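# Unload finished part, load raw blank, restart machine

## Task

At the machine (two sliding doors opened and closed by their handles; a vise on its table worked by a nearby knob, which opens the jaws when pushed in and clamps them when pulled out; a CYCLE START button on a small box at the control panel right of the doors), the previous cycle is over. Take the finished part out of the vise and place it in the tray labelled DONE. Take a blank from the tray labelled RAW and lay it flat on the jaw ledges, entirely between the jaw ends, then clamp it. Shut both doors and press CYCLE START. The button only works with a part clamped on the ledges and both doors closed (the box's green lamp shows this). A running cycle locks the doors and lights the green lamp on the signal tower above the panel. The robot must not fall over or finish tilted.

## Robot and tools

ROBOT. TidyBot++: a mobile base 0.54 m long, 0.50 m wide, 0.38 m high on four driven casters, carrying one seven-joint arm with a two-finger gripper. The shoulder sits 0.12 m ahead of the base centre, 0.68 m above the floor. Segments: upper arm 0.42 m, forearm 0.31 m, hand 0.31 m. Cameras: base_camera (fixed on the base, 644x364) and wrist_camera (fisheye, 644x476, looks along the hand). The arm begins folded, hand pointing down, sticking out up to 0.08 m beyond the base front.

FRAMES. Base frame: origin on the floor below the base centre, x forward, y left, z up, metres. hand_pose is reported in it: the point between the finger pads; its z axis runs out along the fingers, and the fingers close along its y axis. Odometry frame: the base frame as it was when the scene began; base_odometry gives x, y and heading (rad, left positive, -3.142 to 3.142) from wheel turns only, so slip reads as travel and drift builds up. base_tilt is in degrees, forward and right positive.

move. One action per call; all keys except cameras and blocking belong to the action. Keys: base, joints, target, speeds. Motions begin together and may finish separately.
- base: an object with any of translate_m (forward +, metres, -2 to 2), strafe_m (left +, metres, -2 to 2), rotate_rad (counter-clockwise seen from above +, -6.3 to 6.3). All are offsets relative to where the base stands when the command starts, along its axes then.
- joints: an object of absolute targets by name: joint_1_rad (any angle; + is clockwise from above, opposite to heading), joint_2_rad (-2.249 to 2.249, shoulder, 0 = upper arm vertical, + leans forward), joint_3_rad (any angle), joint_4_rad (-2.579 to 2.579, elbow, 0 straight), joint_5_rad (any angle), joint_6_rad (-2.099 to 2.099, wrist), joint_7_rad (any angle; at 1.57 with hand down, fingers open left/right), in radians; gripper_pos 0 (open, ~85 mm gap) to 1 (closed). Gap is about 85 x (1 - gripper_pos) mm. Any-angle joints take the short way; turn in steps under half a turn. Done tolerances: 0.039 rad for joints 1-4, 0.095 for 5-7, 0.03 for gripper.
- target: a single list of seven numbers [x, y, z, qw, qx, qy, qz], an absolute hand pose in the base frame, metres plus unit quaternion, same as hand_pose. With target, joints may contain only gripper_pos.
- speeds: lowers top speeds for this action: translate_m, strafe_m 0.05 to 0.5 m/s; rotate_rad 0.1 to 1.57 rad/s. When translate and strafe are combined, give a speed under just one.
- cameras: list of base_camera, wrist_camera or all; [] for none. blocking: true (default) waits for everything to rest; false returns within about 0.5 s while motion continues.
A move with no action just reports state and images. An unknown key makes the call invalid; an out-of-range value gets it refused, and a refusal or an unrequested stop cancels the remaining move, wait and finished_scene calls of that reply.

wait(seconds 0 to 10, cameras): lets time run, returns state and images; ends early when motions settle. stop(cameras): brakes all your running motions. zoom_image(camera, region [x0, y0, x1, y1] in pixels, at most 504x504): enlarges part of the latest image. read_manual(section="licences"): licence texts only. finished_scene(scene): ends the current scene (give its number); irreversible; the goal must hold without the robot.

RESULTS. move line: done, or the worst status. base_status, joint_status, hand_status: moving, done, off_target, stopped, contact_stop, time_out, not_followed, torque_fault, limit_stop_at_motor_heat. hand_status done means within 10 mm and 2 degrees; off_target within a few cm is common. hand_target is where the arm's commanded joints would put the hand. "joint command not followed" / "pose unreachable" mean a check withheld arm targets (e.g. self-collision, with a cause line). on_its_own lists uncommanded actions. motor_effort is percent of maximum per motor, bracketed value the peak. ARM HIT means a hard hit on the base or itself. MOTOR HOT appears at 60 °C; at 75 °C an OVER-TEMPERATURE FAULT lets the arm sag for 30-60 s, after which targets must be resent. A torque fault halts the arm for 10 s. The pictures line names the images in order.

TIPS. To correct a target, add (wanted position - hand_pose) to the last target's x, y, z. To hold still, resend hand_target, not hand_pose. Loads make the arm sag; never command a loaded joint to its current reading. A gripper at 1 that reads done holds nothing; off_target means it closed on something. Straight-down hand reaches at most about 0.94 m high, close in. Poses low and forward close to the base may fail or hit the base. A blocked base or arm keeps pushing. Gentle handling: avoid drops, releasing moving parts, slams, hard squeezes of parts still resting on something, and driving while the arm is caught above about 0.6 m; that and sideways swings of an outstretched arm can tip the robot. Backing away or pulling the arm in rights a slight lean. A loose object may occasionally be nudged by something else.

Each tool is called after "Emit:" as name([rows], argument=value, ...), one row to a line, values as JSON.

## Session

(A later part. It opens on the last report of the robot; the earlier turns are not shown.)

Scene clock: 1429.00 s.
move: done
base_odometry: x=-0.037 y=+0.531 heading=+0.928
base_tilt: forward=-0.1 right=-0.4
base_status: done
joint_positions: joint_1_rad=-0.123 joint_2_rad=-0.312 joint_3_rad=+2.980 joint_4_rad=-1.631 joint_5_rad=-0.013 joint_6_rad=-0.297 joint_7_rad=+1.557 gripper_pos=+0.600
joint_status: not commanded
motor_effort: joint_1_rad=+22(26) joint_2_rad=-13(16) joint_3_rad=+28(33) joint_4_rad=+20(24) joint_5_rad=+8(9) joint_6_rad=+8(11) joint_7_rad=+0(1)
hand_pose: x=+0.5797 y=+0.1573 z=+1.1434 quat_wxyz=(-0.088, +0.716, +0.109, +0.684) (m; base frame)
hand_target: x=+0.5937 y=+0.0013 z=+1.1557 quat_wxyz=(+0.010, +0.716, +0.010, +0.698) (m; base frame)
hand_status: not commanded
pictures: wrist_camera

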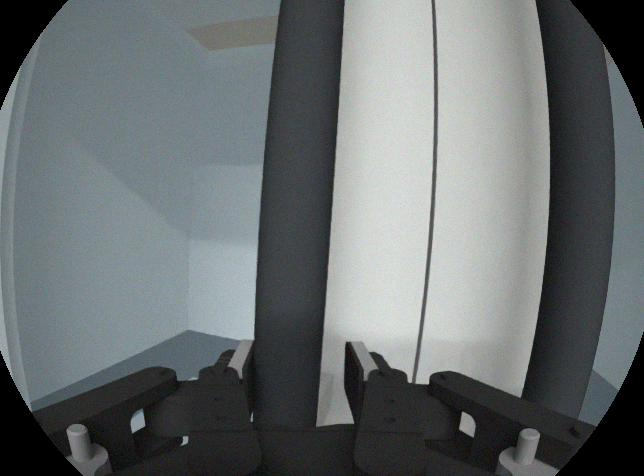

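Emit:
move(base={"strafe_m":0.16}, speeds={"strafe_m":0.2}, cameras=[])

Emit:
move(base={"translate_m":-0.5}, cameras=[])

Emit:
move(base={"strafe_m":-0.8}, cameras=["wrist_camera"])

Scene clock: 1440.37 s.
move: done
base_odometry: x=-0.165 y=+0.627 heading=+0.928
base_tilt: forward=-0.1 right=-0.4
base_status: done
joint_positions: joint_1_rad=+0.000 joint_2_rad=-0.338 joint_3_rad=+3.138 joint_4_rad=-1.638 joint_5_rad=-0.012 joint_6_rad=-0.312 joint_7_rad=+1.557 gripper_pos=+0.600
joint_status: not commanded
motor_effort: joint_1_rad=+0(23) joint_2_rad=-9(13) joint_3_rad=+1(29) joint_4_rad=+21(24) joint_5_rad=+0(8) joint_6_rad=+9(13) joint_7_rad=+0(1)
hand_pose: x=+0.5935 y=+0.0043 z=+1.1496 quat_wxyz=(-0.011, +0.722, -0.007, +0.692) (m; base frame)
hand_target: x=+0.5937 y=+0.0013 z=+1.1557 quat_wxyz=(+0.010, +0.716, +0.010, +0.698) (m; base frame)
hand_status: not commanded
pictures: none
No camera images: "cameras" was empty.

Scene clock: 1442.63 s.
move: done
base_odometry: x=-0.465 y=+0.226 heading=+0.928
base_tilt: forward=-0.1 right=-0.4
base_status: done
joint_positions: joint_1_rad=+0.000 joint_2_rad=-0.343 joint_3_rad=+3.138 joint_4_rad=-1.638 joint_5_rad=-0.012 joint_6_rad=-0.312 joint_7_rad=+1.557 gripper_pos=+0.600
joint_status: not commanded
motor_effort: joint_1_rad=+0(1) joint_2_rad=-9(12) joint_3_rad=+1(1) joint_4_rad=+21(21) joint_5_rad=+0(0) joint_6_rad=+8(10) joint_7_rad=+0(1)
hand_pose: x=+0.5910 y=+0.0043 z=+1.1521 quat_wxyz=(-0.011, +0.720, -0.007, +0.694) (m; base frame)
hand_target: x=+0.5937 y=+0.0013 z=+1.1557 quat_wxyz=(+0.010, +0.716, +0.010, +0.698) (m; base frame)
hand_status: not commanded
pictures: none
No camera images: "cameras" was empty.

Scene clock: 1445.27 s.
move: done
base_odometry: x=+0.175 y=-0.254 heading=+0.927
base_tilt: forward=-0.1 right=-0.4
base_status: done
joint_positions: joint_1_rad=+0.000 joint_2_rad=-0.343 joint_3_rad=+3.140 joint_4_rad=-1.638 joint_5_rad=-0.012 joint_6_rad=-0.312 joint_7_rad=+1.557 gripper_pos=+0.600
joint_status: not commanded
motor_effort: joint_1_rad=+0(1) joint_2_rad=-8(10) joint_3_rad=+0(4) joint_4_rad=+21(21) joint_5_rad=+0(1) joint_6_rad=+9(10) joint_7_rad=+0(1)
hand_pose: x=+0.5911 y=+0.0032 z=+1.1520 quat_wxyz=(-0.011, +0.720, -0.008, +0.694) (m; base frame)
hand_target: x=+0.5937 y=+0.0013 z=+1.1557 quat_wxyz=(+0.010, +0.716, +0.010, +0.698) (m; base frame)
hand_status: not commanded
pictures: wrist_camera

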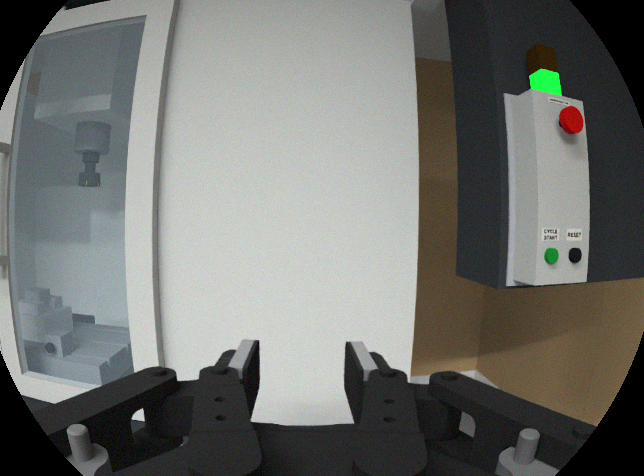

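Emit:
move(base={"strafe_m":-0.6}, joints={"gripper_pos":1.0}, cameras=["wrist_camera","base_camera"])

Scene clock: 1452.07 s.
move: done
base_odometry: x=+0.655 y=-0.614 heading=+0.927
base_tilt: forward=-0.1 right=-0.4
base_status: done
joint_positions: joint_1_rad=+0.000 joint_2_rad=-0.343 joint_3_rad=+3.145 joint_4_rad=-1.638 joint_5_rad=-0.012 joint_6_rad=-0.312 joint_7_rad=+1.557 gripper_pos=+0.999
joint_status: all done
motor_effort: joint_1_rad=+0(2) joint_2_rad=-8(10) joint_3_rad=+0(3) joint_4_rad=+21(21) joint_5_rad=+0(1) joint_6_rad=+9(10) joint_7_rad=+0(1)
hand_pose: x=+0.5911 y=+0.0003 z=+1.1521 quat_wxyz=(-0.010, +0.720, -0.010, +0.694) (m; base frame)
hand_target: x=+0.5937 y=+0.0013 z=+1.1557 quat_wxyz=(+0.010, +0.716, +0.010, +0.698) (m; base frame)
hand_status: not commanded
pictures: base_camera, wrist_camera

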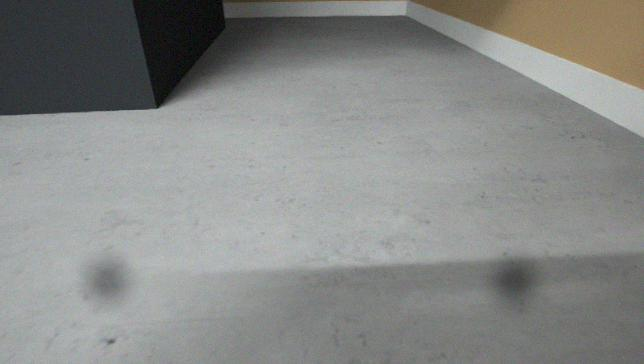

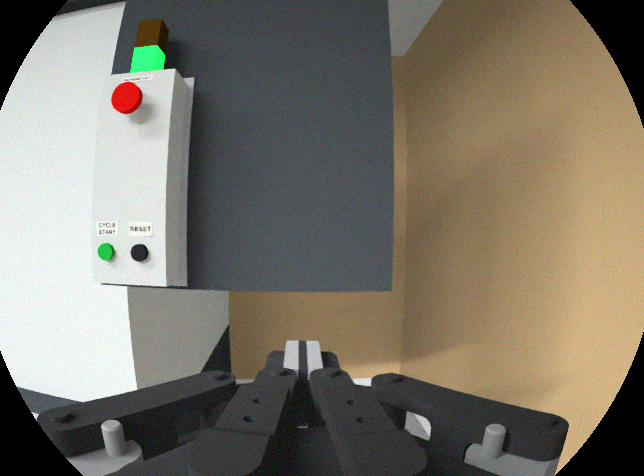

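Emit:
move(base={"strafe_m":0.28}, cameras=[])

Emit:
move(base={"translate_m":0.12}, cameras=["wrist_camera"])

Scene clock: 1464.53 s.
move: done
base_odometry: x=+0.431 y=-0.446 heading=+0.927
base_tilt: forward=-0.1 right=-0.4
base_status: done
joint_positions: joint_1_rad=+0.000 joint_2_rad=-0.343 joint_3_rad=+3.138 joint_4_rad=-1.638 joint_5_rad=-0.012 joint_6_rad=-0.312 joint_7_rad=+1.557 gripper_pos=+0.999
joint_status: not commanded
motor_effort: joint_1_rad=-1(2) joint_2_rad=-10(11) joint_3_rad=+0(4) joint_4_rad=+21(21) joint_5_rad=+0(1) joint_6_rad=+8(10) joint_7_rad=-1(1)
hand_pose: x=+0.5911 y=+0.0046 z=+1.1520 quat_wxyz=(-0.011, +0.720, -0.006, +0.694) (m; base frame)
hand_target: x=+0.5937 y=+0.0013 z=+1.1557 quat_wxyz=(+0.010, +0.716, +0.010, +0.698) (m; base frame)
hand_status: not commanded
pictures: none
No camera images: "cameras" was empty.

Scene clock: 1465.90 s.
move: done
base_odometry: x=+0.503 y=-0.349 heading=+0.927
base_tilt: forward=-0.1 right=-0.4
base_status: done
joint_positions: joint_1_rad=+0.000 joint_2_rad=-0.329 joint_3_rad=+3.138 joint_4_rad=-1.638 joint_5_rad=-0.012 joint_6_rad=-0.312 joint_7_rad=+1.557 gripper_pos=+0.999
joint_status: not commanded
motor_effort: joint_1_rad=+0(1) joint_2_rad=-10(15) joint_3_rad=+1(1) joint_4_rad=+21(22) joint_5_rad=+0(1) joint_6_rad=+9(10) joint_7_rad=+0(1)
hand_pose: x=+0.5977 y=+0.0046 z=+1.1453 quat_wxyz=(-0.011, +0.725, -0.006, +0.689) (m; base frame)
hand_target: x=+0.5937 y=+0.0013 z=+1.1557 quat_wxyz=(+0.010, +0.716, +0.010, +0.698) (m; base frame)
hand_status: not commanded
pictures: wrist_camera

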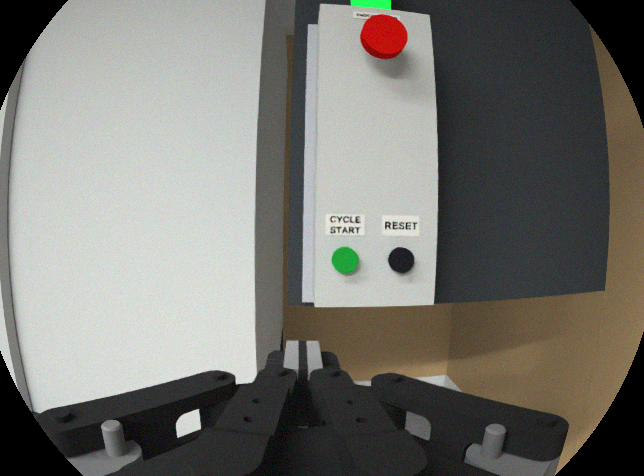

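Emit:
move(base={"strafe_m":-0.03,"translate_m":0.06}, joints={"joint_2_rad":-0.387}, cameras=["wrist_camera"])

Scene clock: 1475.83 s.
move: done
base_odometry: x=+0.563 y=-0.319 heading=+0.927
base_tilt: forward=-0.1 right=-0.4
base_status: done
joint_positions: joint_1_rad=+0.000 joint_2_rad=-0.379 joint_3_rad=+3.138 joint_4_rad=-1.638 joint_5_rad=-0.012 joint_6_rad=-0.312 joint_7_rad=+1.557 gripper_pos=+0.999
joint_status: all done
motor_effort: joint_1_rad=+0(1) joint_2_rad=-7(11) joint_3_rad=+1(2) joint_4_rad=+20(21) joint_5_rad=+0(1) joint_6_rad=+8(9) joint_7_rad=+0(0)
hand_pose: x=+0.5739 y=+0.0045 z=+1.1687 quat_wxyz=(-0.011, +0.707, -0.006, +0.707) (m; base frame)
hand_target: x=+0.5694 y=+0.0013 z=+1.1789 quat_wxyz=(+0.010, +0.699, +0.010, +0.715) (m; base frame)
hand_status: not commanded
pictures: wrist_camera

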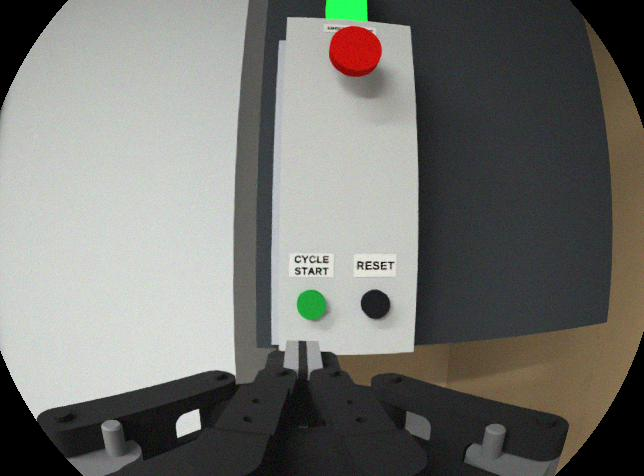

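Emit:
move(base={"translate_m":0.055}, speeds={"translate_m":0.15}, cameras=["wrist_camera"])

Scene clock: 1482.77 s.
move: done
base_odometry: x=+0.596 y=-0.275 heading=+0.927
base_tilt: forward=-0.1 right=-0.4
base_status: done
joint_positions: joint_1_rad=+0.000 joint_2_rad=-0.379 joint_3_rad=+3.138 joint_4_rad=-1.638 joint_5_rad=-0.012 joint_6_rad=-0.312 joint_7_rad=+1.557 gripper_pos=+0.999
joint_status: not commanded
motor_effort: joint_1_rad=+0(1) joint_2_rad=-8(11) joint_3_rad=+1(2) joint_4_rad=+20(22) joint_5_rad=+0(1) joint_6_rad=+9(9) joint_7_rad=-1(1)
hand_pose: x=+0.5736 y=+0.0045 z=+1.1690 quat_wxyz=(-0.011, +0.707, -0.006, +0.707) (m; base frame)
hand_target: x=+0.5694 y=+0.0013 z=+1.1789 quat_wxyz=(+0.010, +0.699, +0.010, +0.715) (m; base frame)
hand_status: not commanded
pictures: wrist_camera

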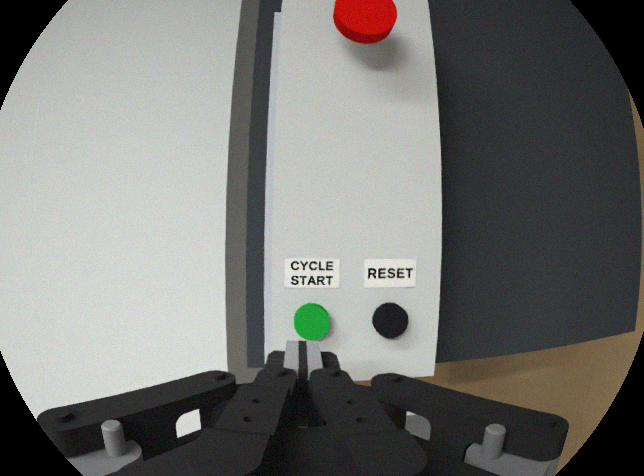

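Emit:
move(base={"translate_m":0.03,"strafe_m":-0.003}, speeds={"translate_m":0.05}, cameras=["wrist_camera"])

Emit:
move(base={"translate_m":0.02}, speeds={"translate_m":0.05}, cameras=["wrist_camera"])

Scene clock: 1490.53 s.
move: done
base_odometry: x=+0.617 y=-0.253 heading=+0.927
base_tilt: forward=-0.1 right=-0.4
base_status: done
joint_positions: joint_1_rad=+0.000 joint_2_rad=-0.381 joint_3_rad=+3.138 joint_4_rad=-1.638 joint_5_rad=-0.012 joint_6_rad=-0.312 joint_7_rad=+1.557 gripper_pos=+0.999
joint_status: not commanded
motor_effort: joint_1_rad=+0(1) joint_2_rad=-7(11) joint_3_rad=+1(2) joint_4_rad=+20(21) joint_5_rad=+0(1) joint_6_rad=+8(9) joint_7_rad=+0(0)
hand_pose: x=+0.5728 y=+0.0045 z=+1.1697 quat_wxyz=(-0.011, +0.707, -0.006, +0.707) (m; base frame)
hand_target: x=+0.5694 y=+0.0013 z=+1.1789 quat_wxyz=(+0.010, +0.699, +0.010, +0.715) (m; base frame)
hand_status: not commanded
pictures: wrist_camera

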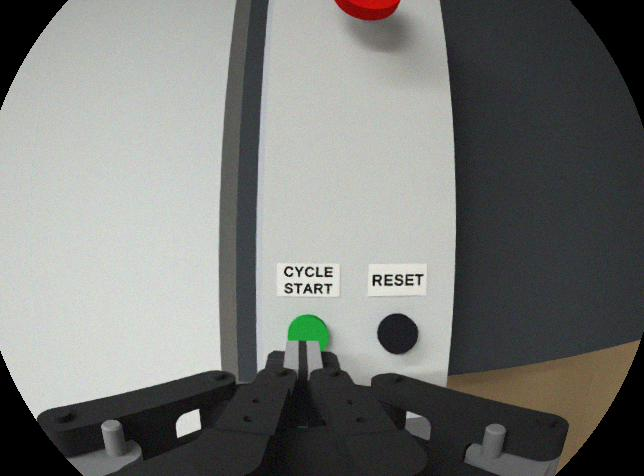

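Scene clock: 1491.40 s.
move: done
base_odometry: x=+0.629 y=-0.237 heading=+0.927
base_tilt: forward=-0.1 right=-0.4
base_status: done
joint_positions: joint_1_rad=+0.000 joint_2_rad=-0.382 joint_3_rad=+3.138 joint_4_rad=-1.638 joint_5_rad=-0.012 joint_6_rad=-0.312 joint_7_rad=+1.557 gripper_pos=+0.999
joint_status: not commanded
motor_effort: joint_1_rad=+0(1) joint_2_rad=-7(13) joint_3_rad=+1(2) joint_4_rad=+20(21) joint_5_rad=+0(0) joint_6_rad=+9(9) joint_7_rad=+0(1)
hand_pose: x=+0.5722 y=+0.0045 z=+1.1703 quat_wxyz=(-0.011, +0.706, -0.006, +0.708) (m; base frame)
hand_target: x=+0.5694 y=+0.0013 z=+1.1789 quat_wxyz=(+0.010, +0.699, +0.010, +0.715) (m; base frame)
hand_status: not commanded
pictures: wrist_camera

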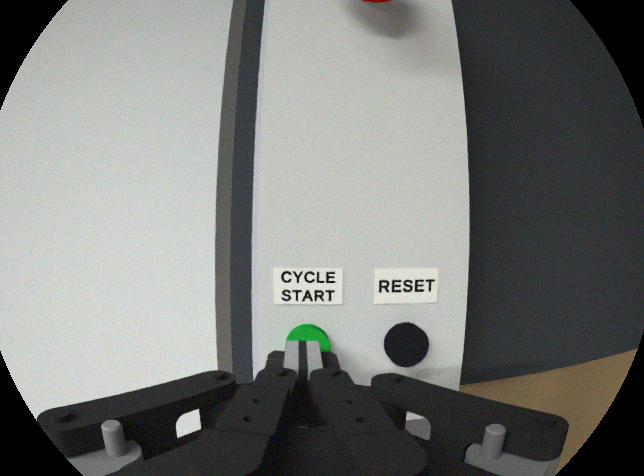

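Emit:
move(base={"translate_m":0.02}, speeds={"translate_m":0.05}, cameras=["wrist_camera"])

Scene clock: 1496.47 s.
move: done
base_odometry: x=+0.641 y=-0.221 heading=+0.927
base_tilt: forward=-0.1 right=-0.4
base_status: done
joint_positions: joint_1_rad=+0.000 joint_2_rad=-0.385 joint_3_rad=+3.138 joint_4_rad=-1.638 joint_5_rad=-0.012 joint_6_rad=-0.312 joint_7_rad=+1.557 gripper_pos=+0.999
joint_status: not commanded
motor_effort: joint_1_rad=+0(1) joint_2_rad=-7(8) joint_3_rad=+0(1) joint_4_rad=+20(22) joint_5_rad=+0(1) joint_6_rad=+10(11) joint_7_rad=-1(1)
hand_pose: x=+0.5708 y=+0.0045 z=+1.1716 quat_wxyz=(-0.011, +0.705, -0.006, +0.709) (m; base frame)
hand_target: x=+0.5694 y=+0.0013 z=+1.1789 quat_wxyz=(+0.010, +0.699, +0.010, +0.715) (m; base frame)
hand_status: not commanded
pictures: wrist_camera

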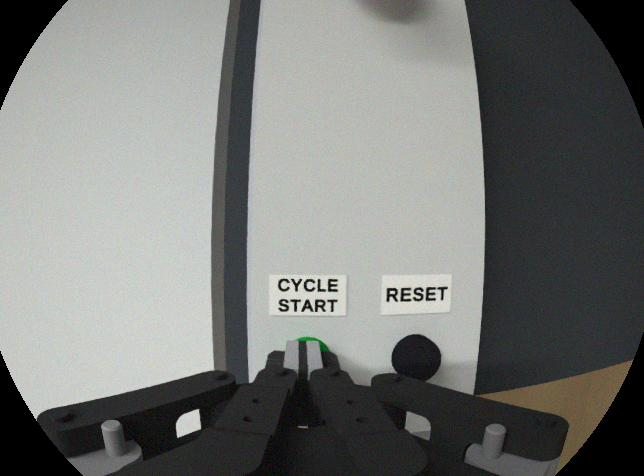

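Touching. Push a bit more, then retreat and look.

Emit:
move(base={"translate_m":0.015}, speeds={"translate_m":0.05}, cameras=[])

Emit:
move(base={"translate_m":-0.2}, cameras=["wrist_camera"])

Emit:
move(base={"translate_m":-0.6}, cameras=["wrist_camera"])

Scene clock: 1502.80 s.
move: done
base_odometry: x=+0.650 y=-0.209 heading=+0.927
base_tilt: forward=-0.2 right=-0.4
base_status: done
joint_positions: joint_1_rad=+0.000 joint_2_rad=-0.408 joint_3_rad=+3.138 joint_4_rad=-1.641 joint_5_rad=-0.012 joint_6_rad=-0.324 joint_7_rad=+1.557 gripper_pos=+0.999
joint_status: not commanded
motor_effort: joint_1_rad=+0(1) joint_2_rad=-2(8) joint_3_rad=+1(1) joint_4_rad=+22(24) joint_5_rad=+0(1) joint_6_rad=+12(15) joint_7_rad=+0(1)
hand_pose: x=+0.5599 y=+0.0046 z=+1.1764 quat_wxyz=(-0.011, +0.702, -0.006, +0.712) (m; base frame)
hand_target: x=+0.5694 y=+0.0013 z=+1.1789 quat_wxyz=(+0.010, +0.699, +0.010, +0.715) (m; base frame)
hand_status: not commanded
pictures: none
No camera images: "cameras" was empty.

Scene clock: 1504.33 s.
move: done
base_odometry: x=+0.530 y=-0.369 heading=+0.927
base_tilt: forward=-0.1 right=-0.4
base_status: done
joint_positions: joint_1_rad=+0.000 joint_2_rad=-0.390 joint_3_rad=+3.138 joint_4_rad=-1.639 joint_5_rad=-0.012 joint_6_rad=-0.323 joint_7_rad=+1.557 gripper_pos=+0.999
joint_status: not commanded
motor_effort: joint_1_rad=+0(1) joint_2_rad=-7(11) joint_3_rad=+1(4) joint_4_rad=+20(22) joint_5_rad=+0(1) joint_6_rad=+9(10) joint_7_rad=+0(1)
hand_pose: x=+0.5685 y=+0.0045 z=+1.1700 quat_wxyz=(-0.011, +0.707, -0.006, +0.707) (m; base frame)
hand_target: x=+0.5694 y=+0.0013 z=+1.1789 quat_wxyz=(+0.010, +0.699, +0.010, +0.715) (m; base frame)
hand_status: not commanded
pictures: wrist_camera

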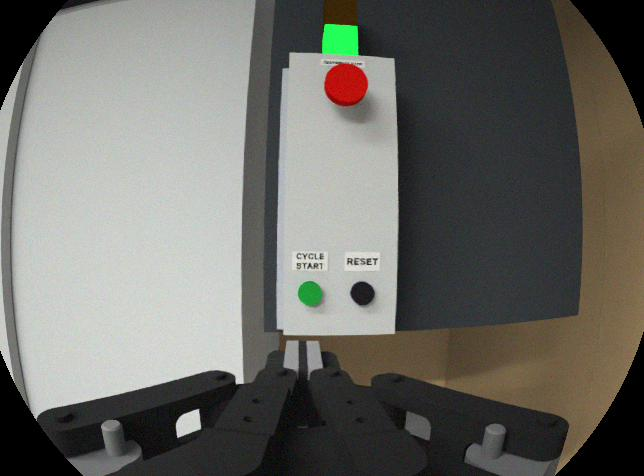

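Scene clock: 1506.77 s.
move: done
base_odometry: x=+0.170 y=-0.849 heading=+0.927
base_tilt: forward=-0.2 right=-0.4
base_status: done
joint_positions: joint_1_rad=+0.000 joint_2_rad=-0.393 joint_3_rad=+3.138 joint_4_rad=-1.639 joint_5_rad=-0.012 joint_6_rad=-0.323 joint_7_rad=+1.557 gripper_pos=+0.999
joint_status: not commanded
motor_effort: joint_1_rad=+0(1) joint_2_rad=-6(12) joint_3_rad=+1(1) joint_4_rad=+20(21) joint_5_rad=+0(1) joint_6_rad=+9(9) joint_7_rad=+0(1)
hand_pose: x=+0.5670 y=+0.0045 z=+1.1714 quat_wxyz=(-0.011, +0.706, -0.006, +0.708) (m; base frame)
hand_target: x=+0.5694 y=+0.0013 z=+1.1789 quat_wxyz=(+0.010, +0.699, +0.010, +0.715) (m; base frame)
hand_status: not commanded
pictures: wrist_camera

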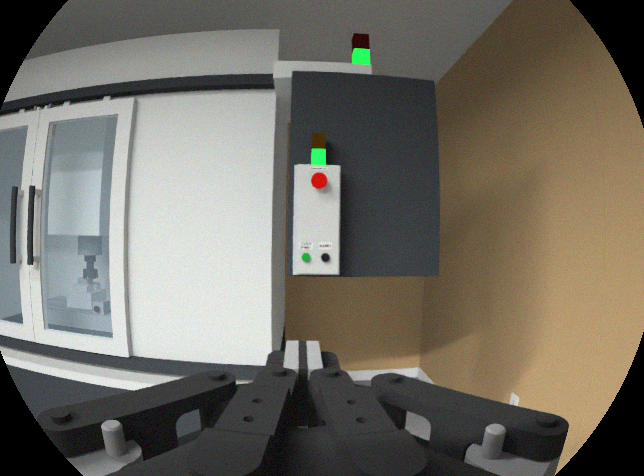

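Tower green lamp lit; the spindle has lowered to the part.

Emit:
finished_scene(scene=1)

The scene is finished: the task was done.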